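# Place the small box and bottle into the tray

## Task

Get both the small box and the bottle into the tray. The heat block is already positioned as the user wants and must stay where it is. The user cannot be asked anything while this runs.

## Robot and tools

Robot: two yam_ultra arms, left_arm and right_arm, each ending in a two-finger parallel gripper with a wrist camera. In the scene frame the origin sits at table height, halfway between the arms' nominal bases. +z points up, +x points out over the table, and left_arm is on the +y side. These names do not match left and right in the images. The calibrated bases are: left_arm at (+0.016, +0.342, 0) m, quat_wxyz (+1.000, 0, 0, +0.007); right_arm at (-0.032, -0.282, 0) m, quat_wxyz (+1.000, 0, 0, +0.009).

Frames: each arm reports its hand pose, velocities, targets and wrist-camera pose in its own base frame. Fixed cameras and the table use the scene frame. Motion offsets are measured along the axes of that arm's current Hand target. The fingers point along the gripper's +z and open and close along its y. end_effector_position, in metres, is the point between the pads, about 1 cm short of the fingertips. Printed poses can be off by a few centimetres. Friction and weight can leave a gripper at rest a few cm from its command, so that gap alone does not mean contact.

Command row: always 14 numbers, each in [-1, 1]. The first seven are for left_arm and the next seven for right_arm, in the order dx, dy, dz, rx, ry, rz, opening. The six pose numbers are an offset from that arm's Hand target as it stood when the action or move began, not an absolute pose. A value of 1.0 means 0.6 m or 180 degrees. rx, ry, rz together form a single rotation vector. Opening is absolute: +1 is fully open (0.094 m) and -1 is closed. All six pose numbers at 0 re-requests the current Hand target. Always resend the gripper opening you want, because a 0 there is a real command to half-open. The controller limits each step's commanded rotation to 40 degrees from the measured orientation.

execute_actions(actions, cameras): actions is a list of actions. Each action is a table of up to 15 rows, one per 1/30 s step. A shorter table repeats its last row until all 15 steps are done. Every row counts from the pose at the start of that action, so sending the same offset again moves the arm further. An empty list just returns state and images. cameras picks which views come back: null or ["all"] gives all, [] gives none, and an unknown name makes the call invalid.

move(target, speed, blend, opening_speed, grip_force, blocking, cameras): drives each gripper in a straight line toward an offset target. target is one 14-number row or a list of up to 15 rows. Every row counts from the same starting Hand targets. speed is in m/s, from 0.002 to 2.9, default 0.25. blend is a corner-rounding distance in m for lists; 0 means stop at each point. opening_speed is the finger rate per second on the -1..1 scale, at least 0.2; use it to close slowly on fragile items. grip_force is newtons per pad, from 10 to 50, and lower values close slowly. blocking=false returns after about 0.5 s while the motion continues. A move lasts at most 10 s, does not avoid obstacles, and overshoots more at higher speed. Keep paths away from an arm's own base. The result adds a move: line giving the outcome (done, off_target, moving, held, fault) and any limits that acted (paced = pose was clipped, held = steps were withheld).

wait(seconds 0-10, cameras): lets time pass with the last commands held. stop(cameras): brakes a running move. zoom_image(camera, region [x0,y0,x1,y1], at most 504x504 px): gives a closer view of the newest image from cam_high, cam_low, cam_over, cam_left_wrist or cam_right_wrist, each 896x504. read_manual(section="licences") returns the licence texts only. finished_scene() ends the scene for good. Call it only once both objects rest in the tray.

Results: Hand target is the last commanded pose after clipping, and the next offsets count from it. Tool commands gives the current gripper commands. grip_measured is the measured opening on the -1..1 scale. On a hard object under full squeeze it reads a bit narrower than the object. grip_effort_nm is the gripper motor's effort; negative means closing, and it is not the pad force. Joint torques include gravity, and joints 1 to 3 wrap at ±28 N m. Actions that ran also list end_effector_position at some steps. A MOTOR HOT line appears at 75 °C. At 90 °C the arm folds up and stops working, and at 100 °C it collapses. Holding loads, stretching out or pushing against something heats the motors.

Avoid: dropping objects or releasing them while they move, fast impacts, and hard pushes. Never knock anything off the table, since that fails the task. Do not bump or squeeze one arm against the other, and never close one gripper on the other's fingers. Keep strain off the wrist-camera cables. Leave the heat block undisturbed. Arm stops cost time, so move smoothly and release by commanding an opening well above grip_measured. To end a push against something, command the target back past the gripper. Objects may occasionally be nudged by outside disturbances.

Each tool is called after "Emit:" by a JSON object that holds its "op" and its "data", one argument or row to a line.

## Session

Emit:
{"op": "execute_actions", "data": {
  "actions": []
}}

Scene clock: 0.00 s.
left_arm: end_effector_position=(+0.2775, -0.0377, +0.2249) grip_measured=+1.000 grip_effort_nm=n/a end_effector_quat_wxyz=(+0.694, +0.042, +0.707, -0.128) | right_arm: end_effector_position=(+0.3170, +0.1449, +0.2030) grip_measured=+1.000 grip_effort_nm=n/a end_effector_quat_wxyz=(+0.660, +0.008, +0.751, +0.001)
Joint positions: left_arm=[0.043 0.428 0.178 0.247 0.284 -0.122 0.094] | right_arm=[0.81 1.141 0.408 0.545 0.811 0.149 0.094]
Joint velocities: within noise
Joint torques (N m): no reading
Motor temperatures (°C): left_arm=[29 32 42 39 33 30 29] | right_arm=[31 37 46 47 30 33 36]
Heat: left arm: 42 °C; right arm: 47 °C.
Hand target: left_arm +0.2769, -0.0377, +0.2337; +0.703, +0.044, +0.699, -0.127 | right_arm +0.3176, +0.1450, +0.2094; +0.665, +0.013, +0.747, +0.004
Tool commands: left_gripper/opening=+1.0 right_gripper/opening=+1.0

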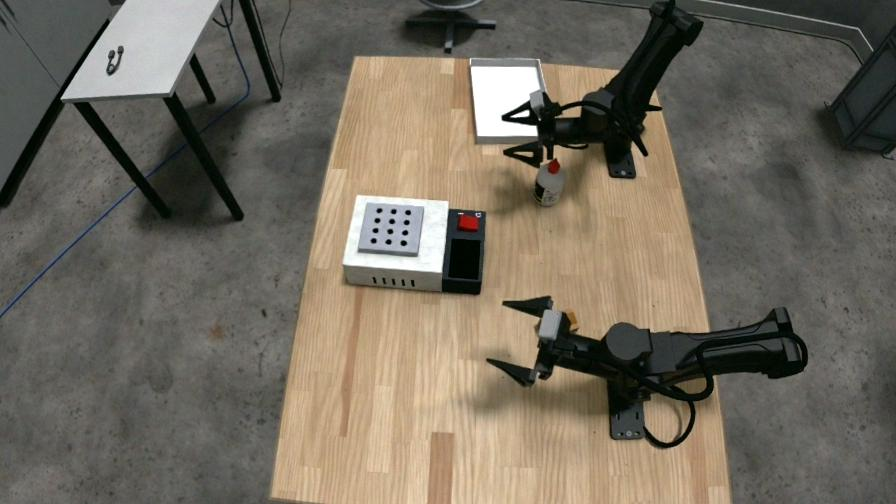

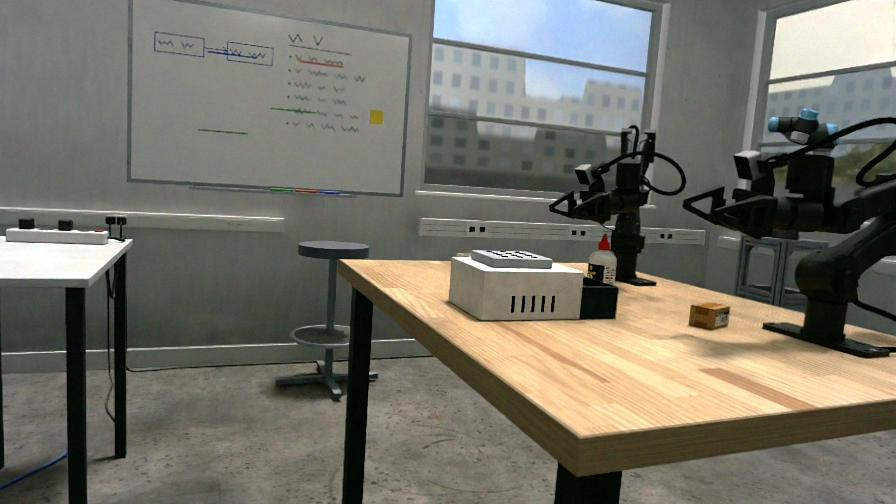

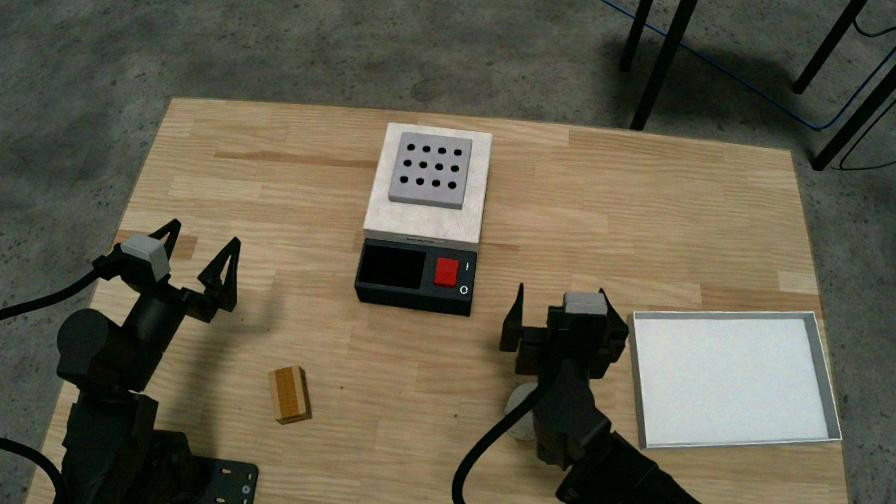

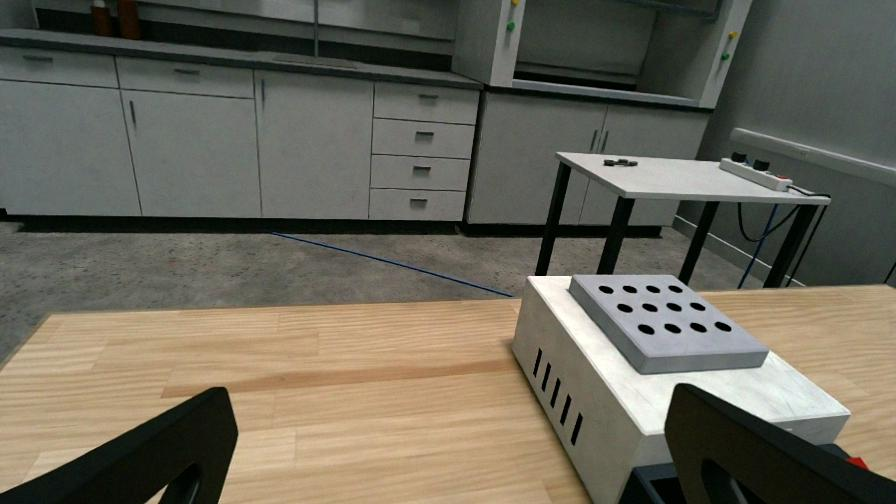

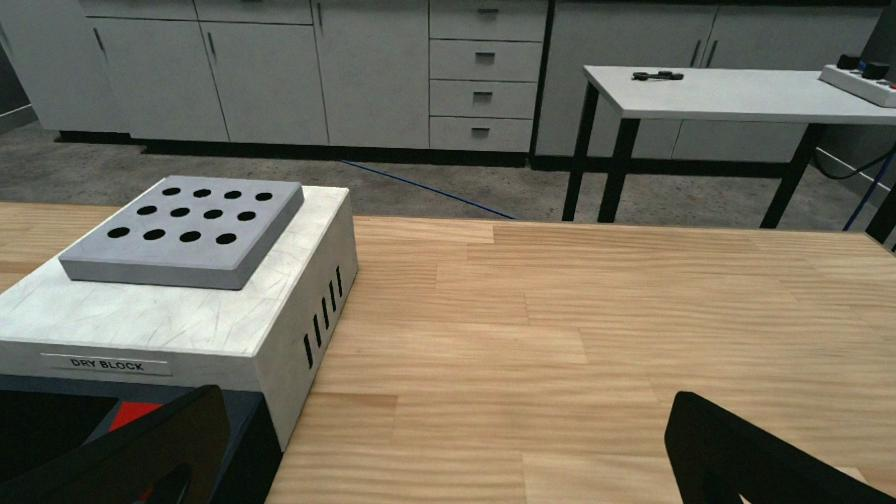

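Emit:
{"op": "move", "data": {
  "target": [0.07,-0.132,-0.133,-0.09,0.498,-0.031,1,-0.04,0.042,-0.253,-0.179,0.439,-0.212,1],
  "speed": 0.35
}}

Scene clock: 7.03 s.
left_arm: end_effector_position=(+0.1803, -0.0976, +0.1932) grip_measured=+1.000 grip_effort_nm=-0.01 end_effector_quat_wxyz=(+0.017, -0.001, +1.000, -0.008) | right_arm: end_effector_position=(+0.1745, +0.1729, +0.2470) grip_measured=+1.000 grip_effort_nm=-0.02 end_effector_quat_wxyz=(+0.116, -0.377, +0.918, +0.042)
Joint positions: left_arm=[-0.504 1.315 1.354 -1.572 -0.003 -0.506 0.094] | right_arm=[0.785 1.34 1.57 -1.553 0.011 0.004 0.094]
Joint torques (N m): left_arm=[-0.64 -3.59 6.63 0.26 0.03 -0.08] | right_arm=[-0.06 -5.57 4.89 0.83 -0.1 -0.07]
Heat: left arm: 43 °C; right arm: 47 °C.
Hand target: left_arm +0.1801, -0.1000, +0.1996; +0.000, +0.000, +1.000, +0.000 | right_arm +0.1700, +0.1713, +0.2515; +0.000, -0.382, +0.924, +0.001
Off the commanded pose: left_arm 0.007 m, 2 deg | right_arm 0.007 m, 14 deg.
joint sent to its limit (left arm) — joint 4 (wrist pitch), lower limit. The joint targets are off in orientation, not in position.
joint sent to its limit (right arm) — joint 4 (wrist pitch), lower limit. The joint targets are off in orientation, not in position.
move: off_target (right_arm)

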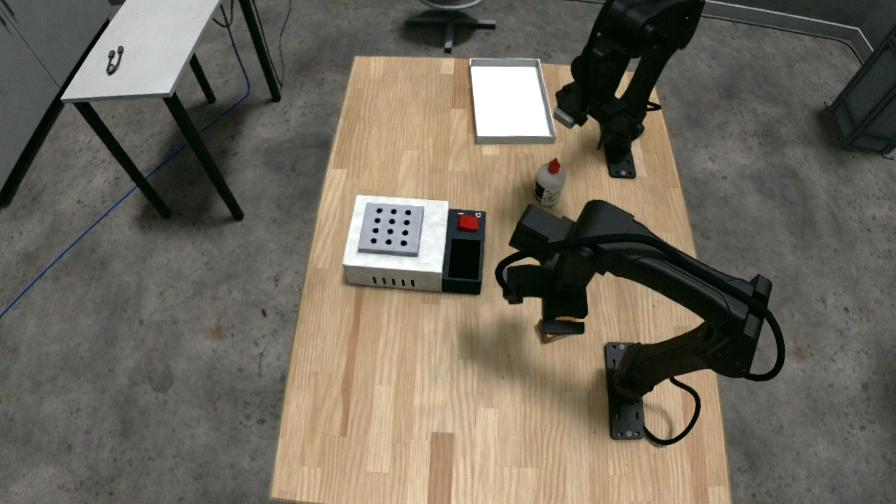

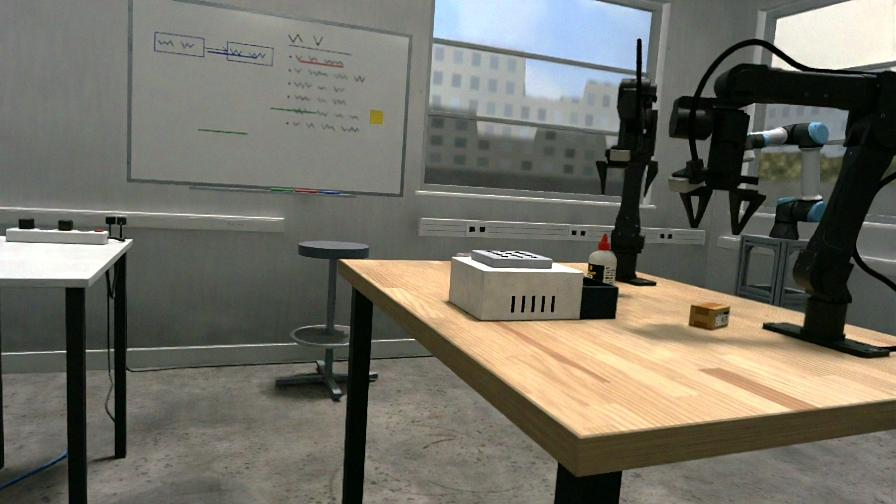

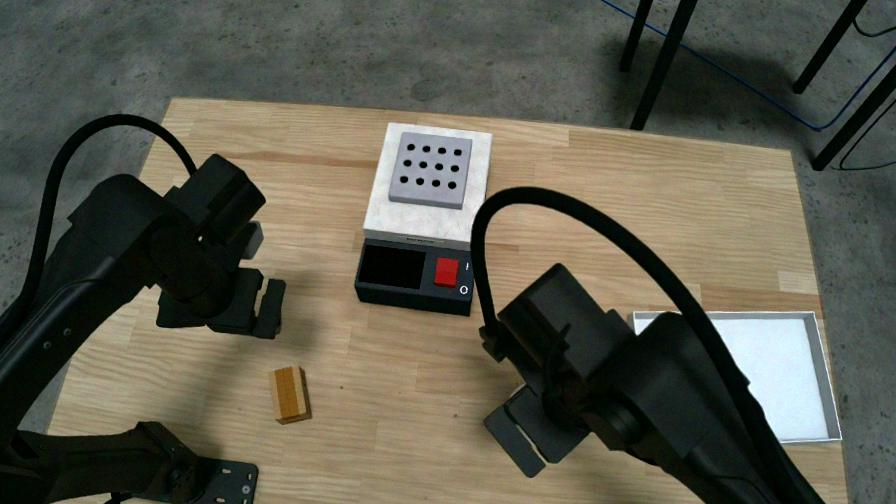

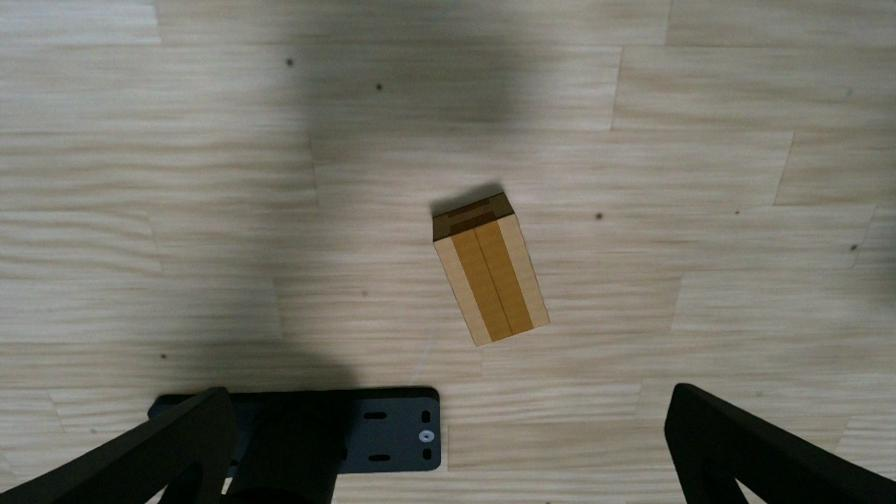

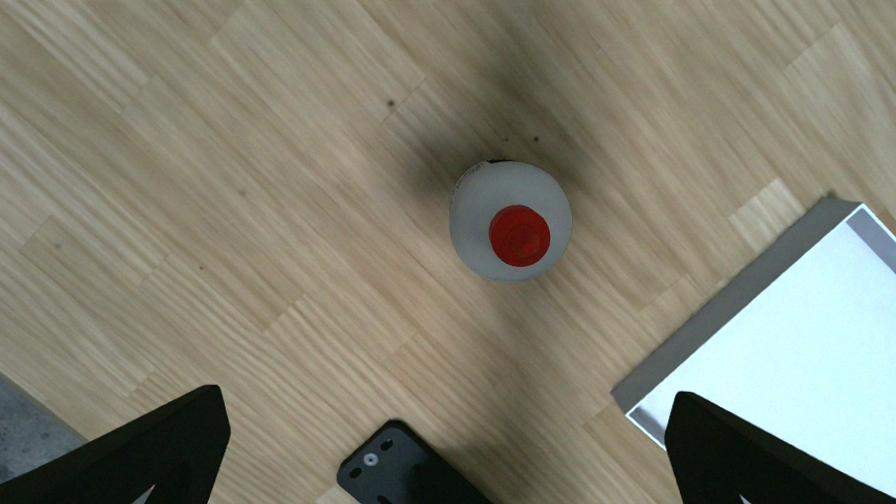

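Emit:
{"op": "move", "data": {
  "target": [0.069,-0.042,0.133,0,0,-0.117,1,-0.0444,-0.0687,0.119,0,0,0.047,1],
  "speed": 0.25,
  "cameras": ["cam_left_wrist","cam_right_wrist","cam_low"]
}}

Scene clock: 13.83 s.
left_arm: end_effector_position=(+0.1374, -0.1250, +0.1184) grip_measured=+1.000 grip_effort_nm=-0.01 end_effector_quat_wxyz=(-0.013, -0.183, +0.983, +0.008) | right_arm: end_effector_position=(+0.2150, +0.1592, +0.1815) grip_measured=+1.000 grip_effort_nm=-0.02 end_effector_quat_wxyz=(-0.003, -0.315, +0.949, -0.003)
Joint positions: left_arm=[-0.733 1.266 1.019 -1.352 0.011 -1.1 0.094] | right_arm=[0.636 1.58 1.537 -1.536 0.004 -0.005 0.094]
Joint torques (N m): left_arm=[-0.58 -5.35 4.29 0.47 -0.08 -0.05] | right_arm=[-0.4 -6.09 4.75 0.57 -0.06 -0.03]
Heat: left arm: 43 °C; right arm: 47 °C.
Hand target: left_arm +0.1388, -0.1251, +0.1198; +0.000, -0.183, +0.983, +0.000 | right_arm +0.2180, +0.1612, +0.1801; +0.000, -0.313, +0.950, +0.001
Off the commanded pose: left_arm 0.002 m, 2 deg | right_arm 0.004 m, 1 deg.
move: done
Images, in order (width x height): cam_low 896x504, cam_left_wrist 896x504, cam_right_wrist 896x504.

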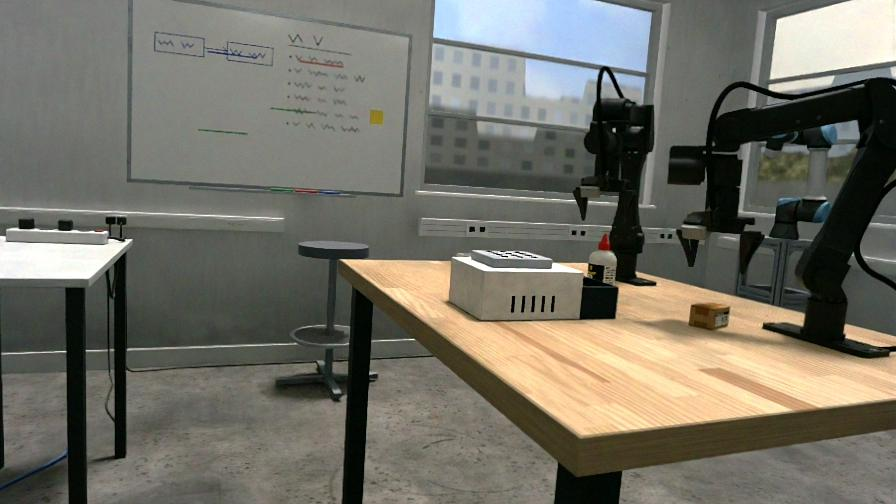

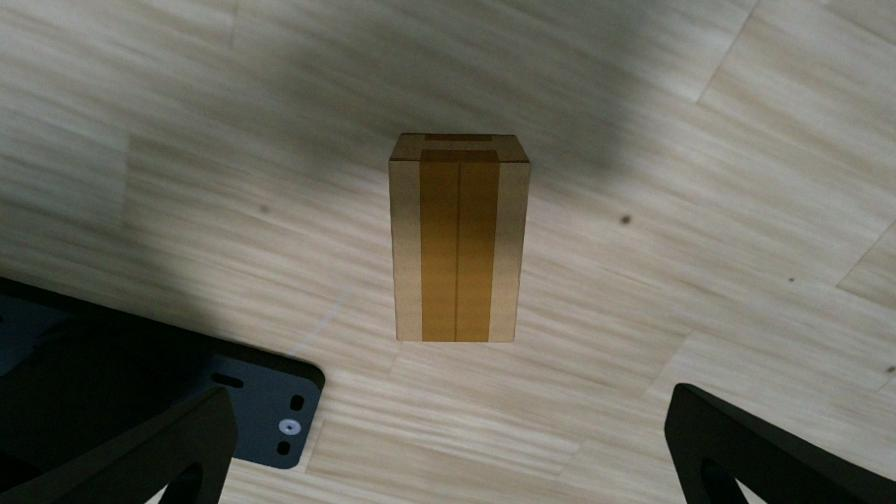

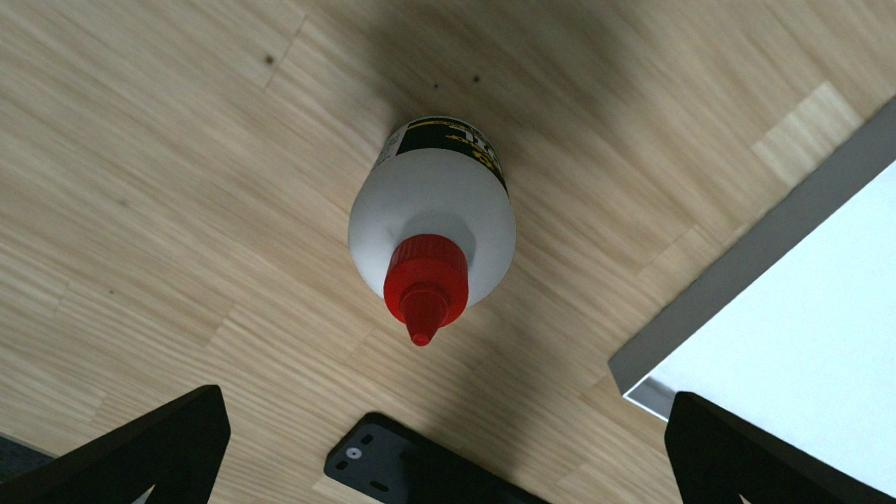

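Emit:
{"op": "zoom_image", "data": {
  "camera": "cam_low",
  "region": [560, 220, 660, 300]
}}

Emit:
{"op": "zoom_image", "data": {
  "camera": "cam_right_wrist",
  "region": [320, 90, 560, 360]
}}

Emit:
{"op": "execute_actions", "data": {
  "actions": [],
  "cameras": ["cam_high"]
}}

Emit:
{"op": "zoom_image", "data": {
  "camera": "cam_high",
  "region": [480, 130, 620, 230]
}}

Scaled by 5.040.

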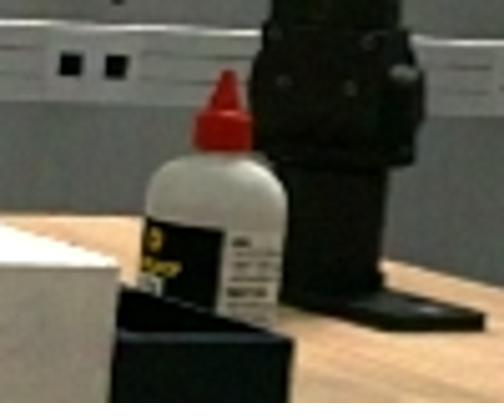

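Scaled by 1.867.

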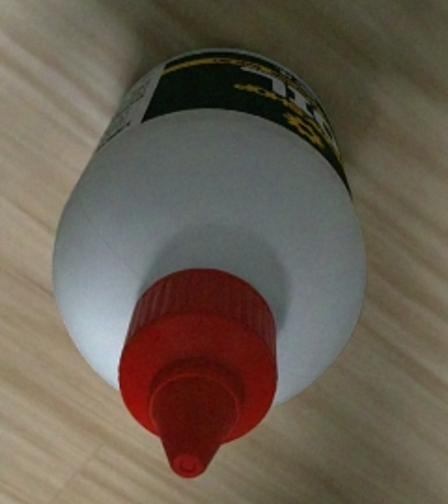

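Scene clock: 16.23 s.
left_arm: end_effector_position=(+0.1374, -0.1250, +0.1184) grip_measured=+1.000 grip_effort_nm=-0.01 end_effector_quat_wxyz=(-0.013, -0.183, +0.983, +0.008) | right_arm: end_effector_position=(+0.2150, +0.1592, +0.1815) grip_measured=+1.000 grip_effort_nm=-0.02 end_effector_quat_wxyz=(-0.003, -0.315, +0.949, -0.003)
Joint positions: left_arm=[-0.733 1.266 1.019 -1.352 0.011 -1.101 0.094] | right_arm=[0.636 1.58 1.537 -1.536 0.004 -0.005 0.094]
Joint velocities: within noise
Joint torques (N m): left_arm=[-0.46 -5.38 4.25 0.48 -0.08 -0.06] | right_arm=[-0.4 -6.09 4.77 0.58 -0.06 -0.03]
Motor temperatures (°C): left_arm=[29 32 43 38 32 29 29] | right_arm=[31 37 47 47 30 32 35]
Heat: left arm: 43 °C; right arm: 47 °C.
Hand target: left_arm +0.1388, -0.1251, +0.1198; +0.000, -0.183, +0.983, +0.000 | right_arm +0.2180, +0.1612, +0.1801; +0.000, -0.313, +0.950, +0.001
Tool commands: left_gripper/opening=+1.0 right_gripper/opening=+1.0
Off the commanded pose: left_arm 0.002 m, 2 deg | right_arm 0.004 m, 1 deg.
Images, in order (width x height): cam_high 896x504.

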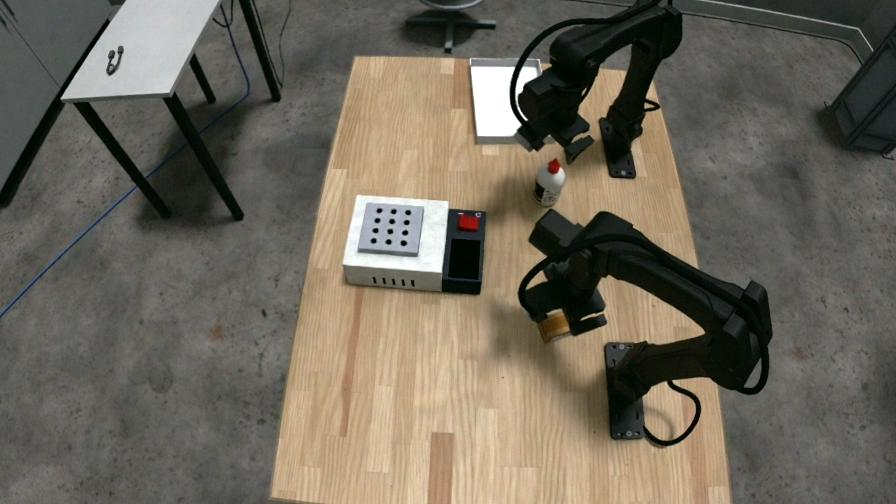

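Scaled by 3.600.

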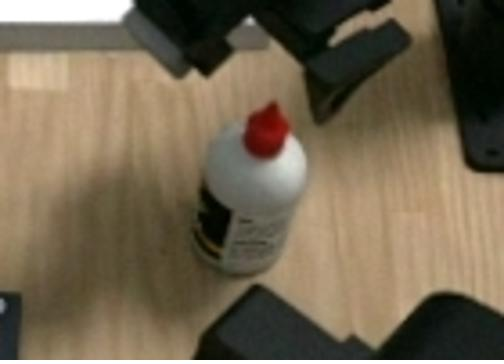

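Emit:
{"op": "move", "data": {
  "target": [-0.004,-0.006,0.163,0,0,0,1,-0.004,0.005,0.169,0,0,0,1],
  "speed": 0.12
}}

Scene clock: 20.20 s.
left_arm: end_effector_position=(+0.1413, -0.1285, +0.0258) grip_measured=+1.000 grip_effort_nm=-0.01 end_effector_quat_wxyz=(-0.003, -0.183, +0.983, -0.005) | right_arm: end_effector_position=(+0.2174, +0.1609, +0.0826) grip_measured=+1.000 grip_effort_nm=-0.02 end_effector_quat_wxyz=(-0.001, -0.312, +0.950, -0.003)
Joint positions: left_arm=[-0.733 1.335 0.692 -0.924 0.011 -1.101 0.094] | right_arm=[0.636 1.587 1.15 -1.138 0.004 0.001 0.094]
Joint torques (N m): left_arm=[-0.36 -2.99 4 0.52 -0.07 -0.04] | right_arm=[0.51 -5.67 4.53 0.63 -0.06 0.03]
Heat: left arm: 43 °C; right arm: 47 °C.
Hand target: left_arm +0.1424, -0.1277, +0.0220; +0.000, -0.183, +0.983, +0.000 | right_arm +0.2181, +0.1652, +0.0787; +0.000, -0.313, +0.950, +0.001
Off the commanded pose: left_arm 0.004 m, 1 deg | right_arm 0.006 m, 0 deg.
move: done

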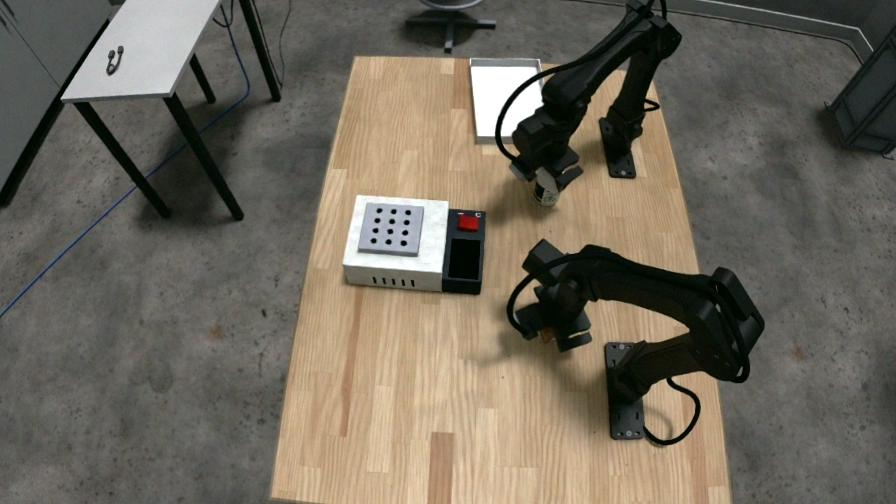

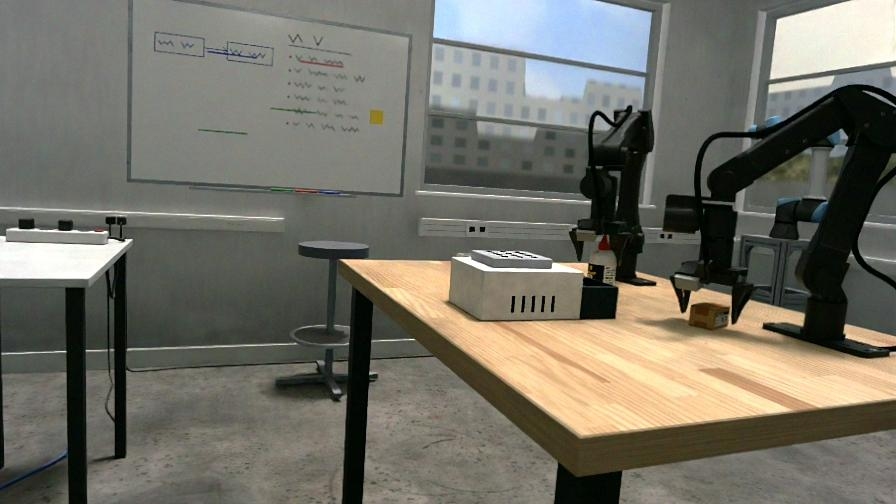

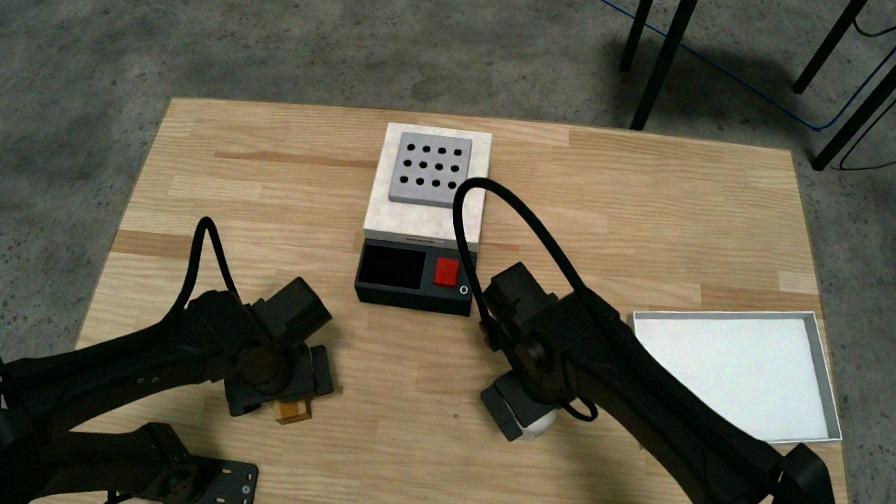

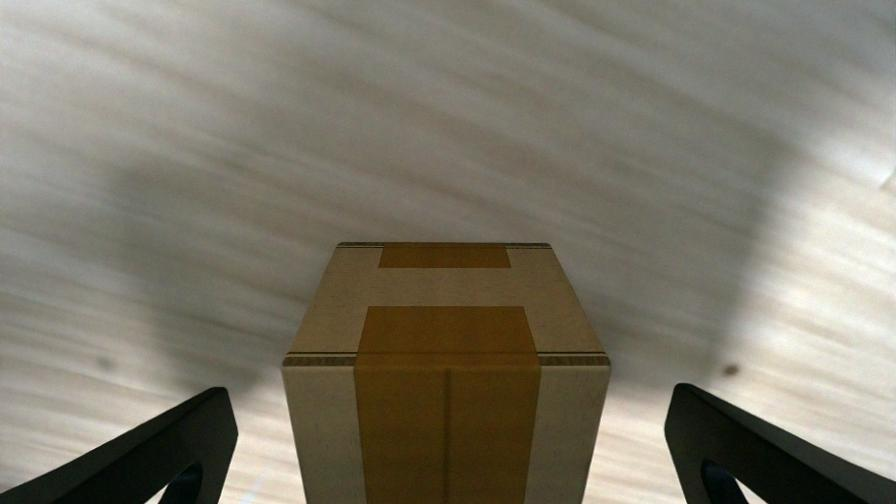

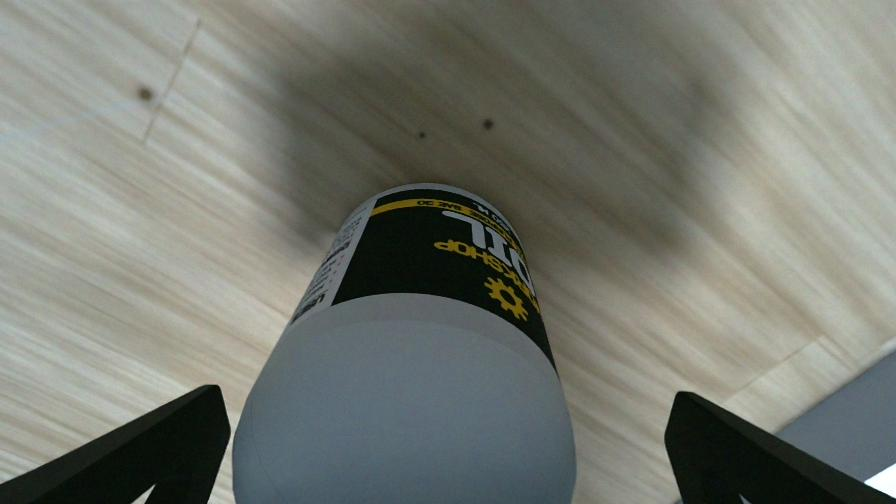

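Emit:
{"op": "move", "data": {
  "target": [
    [0,0,0,0,0,0,-0.3,0,0.0117,0,0,0,0,1],
    [0,0,0,0,0,0,-0.3,0,0.0117,0,0,0,0,0.28]
  ],
  "speed": 0.05,
  "opening_speed": 0.5,
  "grip_force": [20,15]
}}

Scene clock: 29.73 s.
left_arm: end_effector_position=(+0.1414, -0.1285, +0.0258) grip_measured=-0.034 grip_effort_nm=-0.48 end_effector_quat_wxyz=(-0.003, -0.183, +0.983, -0.005) | right_arm: end_effector_position=(+0.2132, +0.1666, +0.0826) grip_measured=+0.390 grip_effort_nm=-0.37 end_effector_quat_wxyz=(-0.001, -0.312, +0.950, -0.003)
Joint positions: left_arm=[-0.733 1.335 0.692 -0.924 0.011 -1.101 0.045] | right_arm=[0.662 1.587 1.15 -1.137 0.004 0.027 0.065]
Joint torques (N m): left_arm=[-0.31 -2.92 3.96 0.54 -0.03 -0.04] | right_arm=[0.5 -5.61 4.57 0.65 -0.06 0.03]
Heat: left arm: 43 °C; right arm: 47 °C.
Hand target: left_arm +0.1424, -0.1276, +0.0220; +0.000, -0.183, +0.983, +0.000 | right_arm +0.2139, +0.1709, +0.0787; +0.000, -0.313, +0.950, +0.001
Off the commanded pose: left_arm 0.004 m, 1 deg | right_arm 0.006 m, 0 deg.
grip_force (N): 20, 15
move: done

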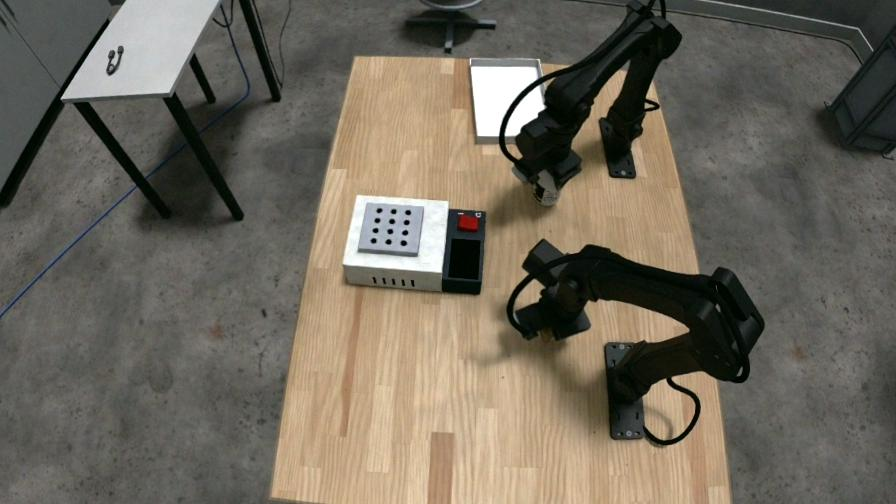

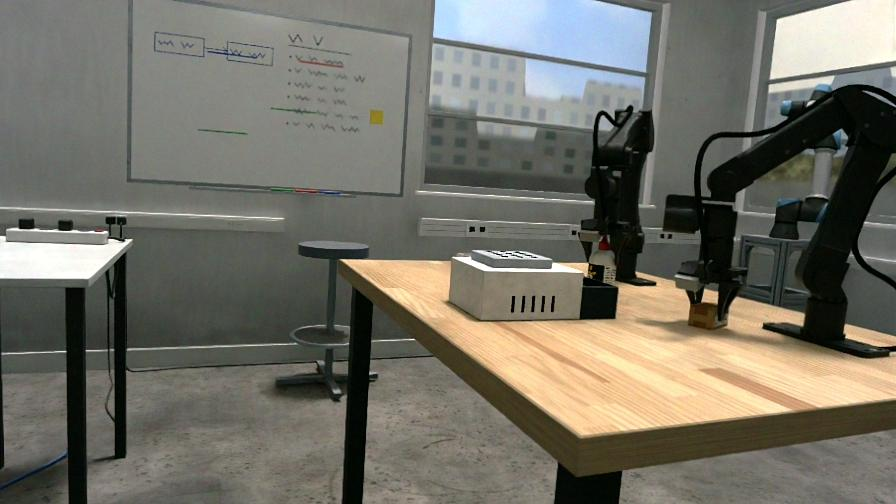

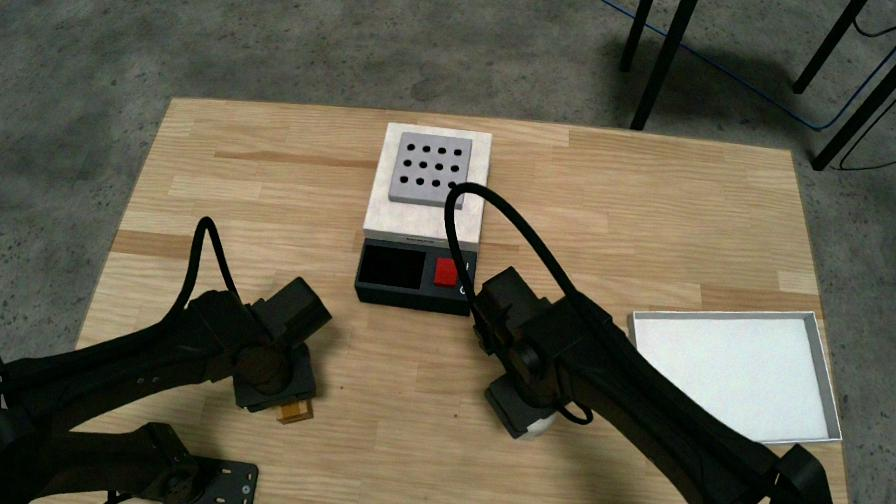

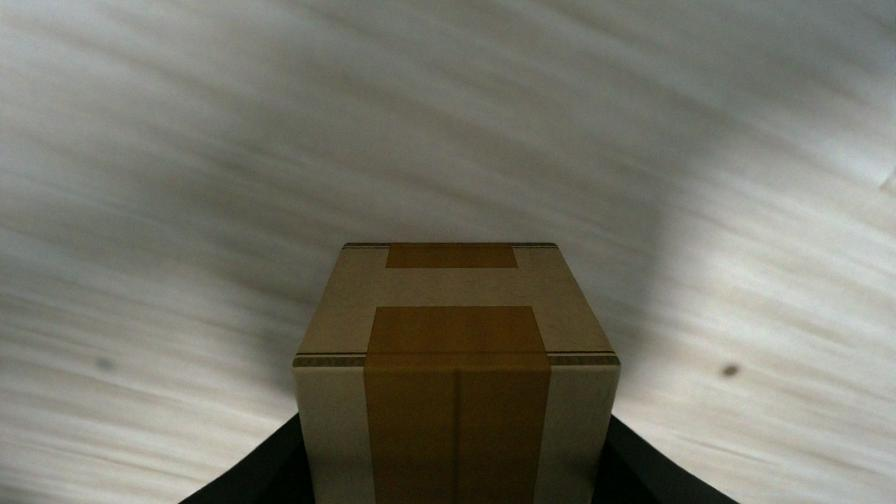

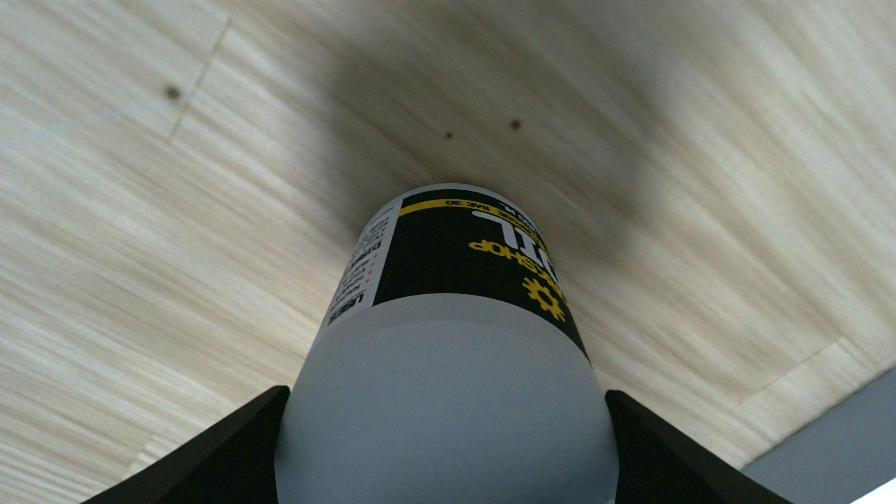

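Emit:
{"op": "move", "data": {
  "target": [
    [0,0,-0.083,0,0,0,-0.3,0,0,-0.119,0,0,0,0.22],
    [0.1755,-0.319,-0.083,0,0,0,-0.3,0.143,-0.435,-0.119,0,0,0.297,0.22]
  ],
  "speed": 0.18,
  "blend": [0.02,0],
  "opening_speed": 0.5
}}

Scene clock: 35.43 s.
left_arm: end_effector_position=(+0.1123, -0.3412, +0.0701) grip_measured=-0.034 grip_effort_nm=-0.48 end_effector_quat_wxyz=(-0.004, -0.182, +0.983, -0.005) | right_arm: end_effector_position=(+0.2952, -0.0889, +0.1453) grip_measured=+0.389 grip_effort_nm=-0.40 end_effector_quat_wxyz=(-0.005, +0.144, +0.990, +0.000)
Joint positions: left_arm=[-1.251 1.915 1.49 -1.136 0.009 -1.617 0.045] | right_arm=[-0.294 1.72 1.544 -1.405 0.002 -0.005 0.065]
Joint torques (N m): left_arm=[-0.51 -7.42 7.3 0.17 -0.05 -0.11] | right_arm=[-0.2 -6.84 7.42 0.32 -0.05 0.03]
Heat: left arm: 43 °C; right arm: 47 °C.
Hand target: left_arm +0.1129, -0.3441, +0.0717; +0.000, -0.183, +0.983, +0.000 | right_arm +0.3003, -0.0902, +0.1495; +0.000, +0.147, +0.989, +0.001
Off the commanded pose: left_arm 0.003 m, 1 deg | right_arm 0.007 m, 1 deg.
grip_force (N): 20, 15
move: done

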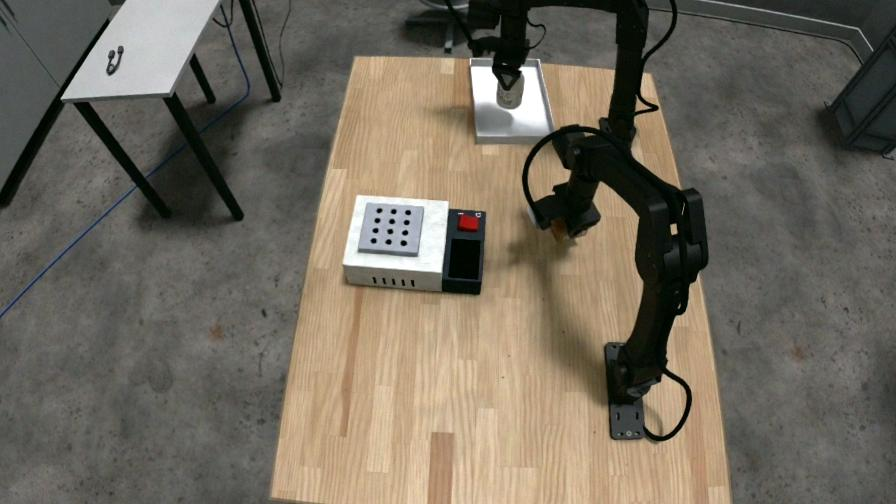

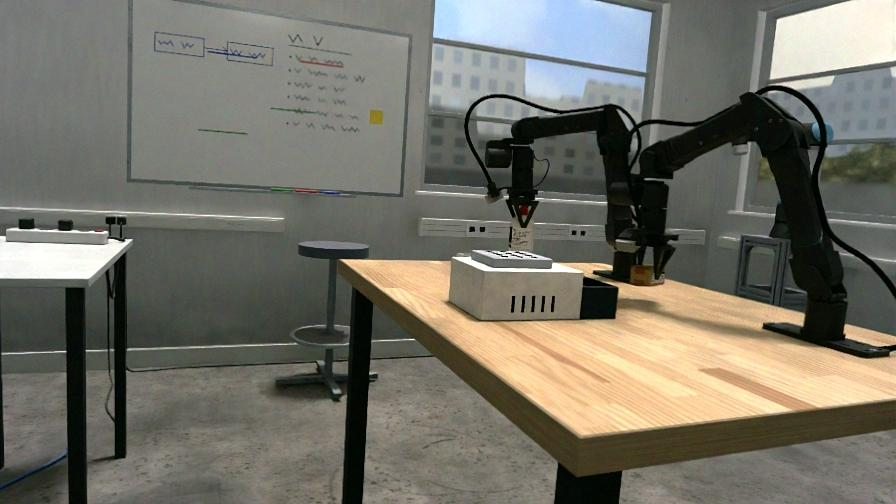

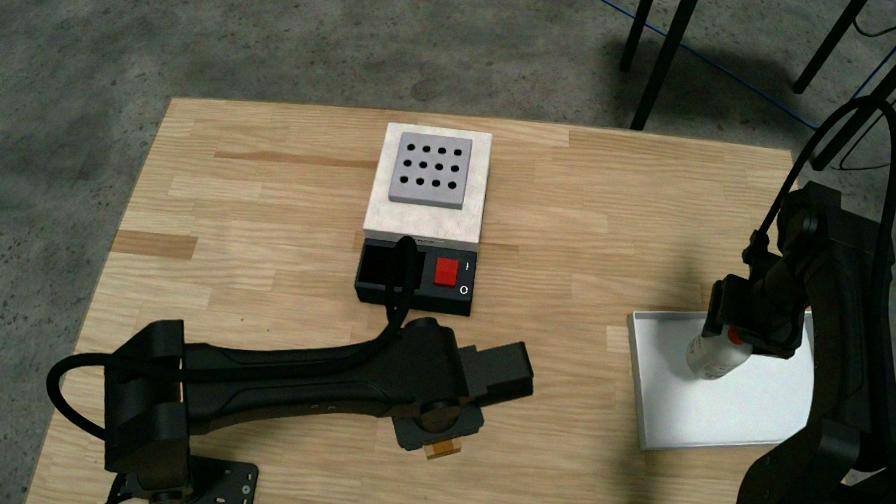

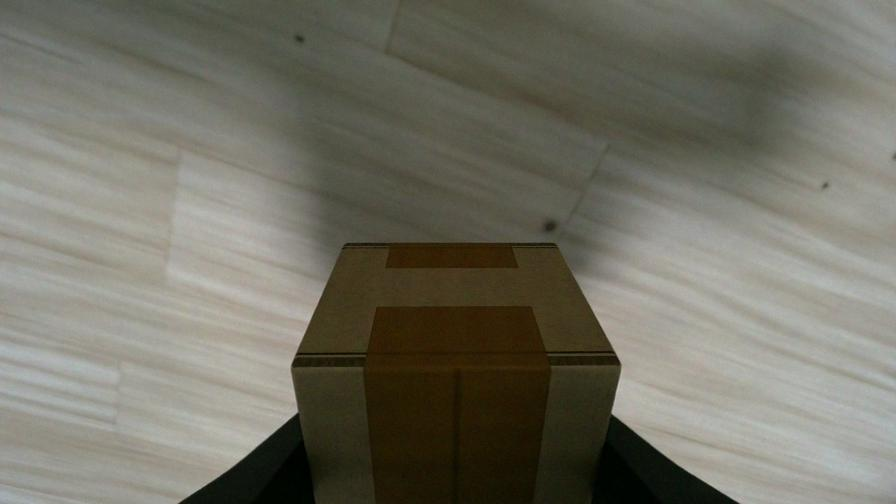

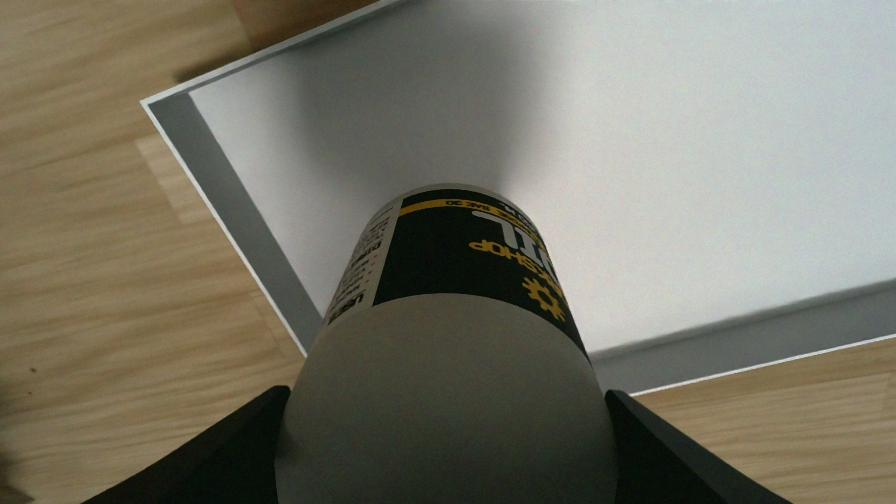

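Emit:
{"op": "move", "data": {
  "target": [0,0,0.073,0,0,0,-0.3,0,0,0.096,0,0,0,0.22],
  "speed": 0.08,
  "cameras": ["cam_low","cam_right_wrist","cam_left_wrist"]
}}

Scene clock: 38.07 s.
left_arm: end_effector_position=(+0.1134, -0.3445, +0.0352) grip_measured=-0.034 grip_effort_nm=-0.48 end_effector_quat_wxyz=(-0.004, -0.182, +0.983, -0.006) | right_arm: end_effector_position=(+0.2967, -0.0894, +0.0960) grip_measured=+0.389 grip_effort_nm=-0.40 end_effector_quat_wxyz=(-0.003, +0.145, +0.989, -0.001)
Joint positions: left_arm=[-1.251 1.959 1.408 -1.008 0.009 -1.617 0.045] | right_arm=[-0.294 1.729 1.359 -1.207 0.002 -0.004 0.065]
Joint torques (N m): left_arm=[-0.42 -7.77 4.25 0.53 -0.01 -0.09] | right_arm=[-0.16 -7.06 4.66 0.62 -0.05 0.03]
Heat: left arm: 43 °C; right arm: 47 °C.
Hand target: left_arm +0.1129, -0.3442, +0.0280; +0.000, -0.183, +0.983, +0.000 | right_arm +0.3001, -0.0901, +0.0919; -0.001, +0.148, +0.989, +0.001
Off the commanded pose: left_arm 0.007 m, 1 deg | right_arm 0.005 m, 1 deg.
grip_force (N): 20, 15
move: done
Images, in order (width x height): cam_low 896x504, cam_left_wrist 896x504, cam_right_wrist 896x504.

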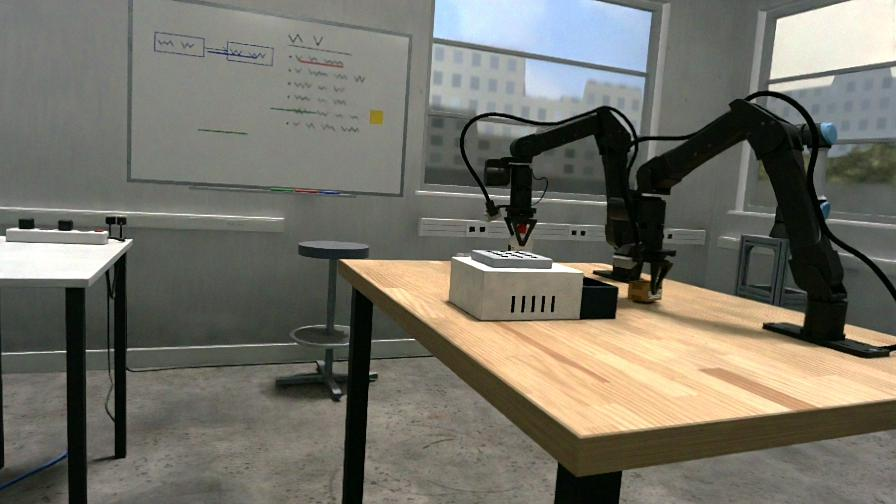

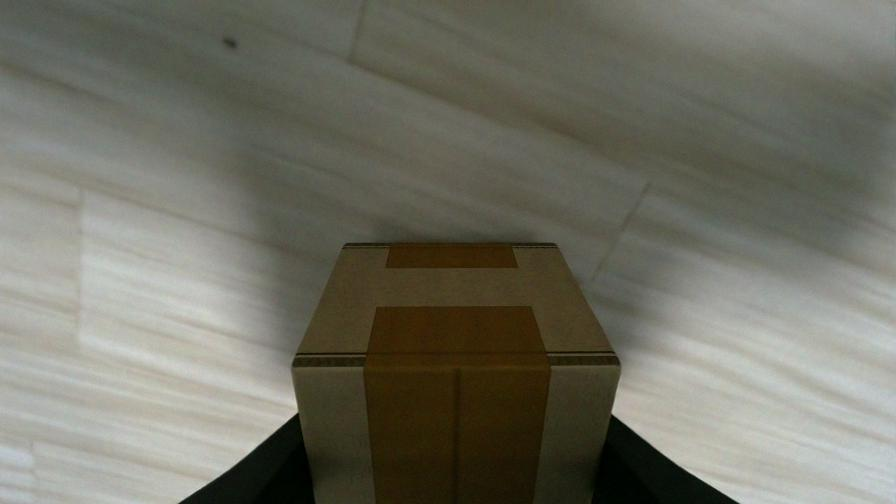

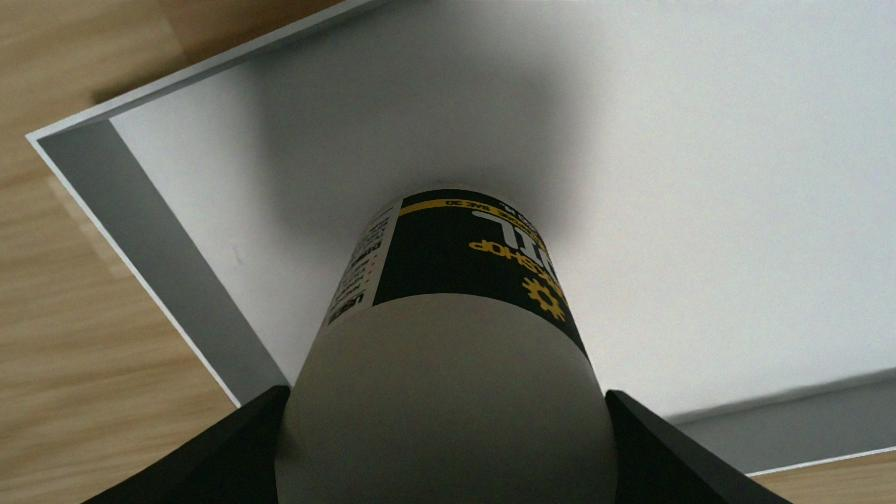

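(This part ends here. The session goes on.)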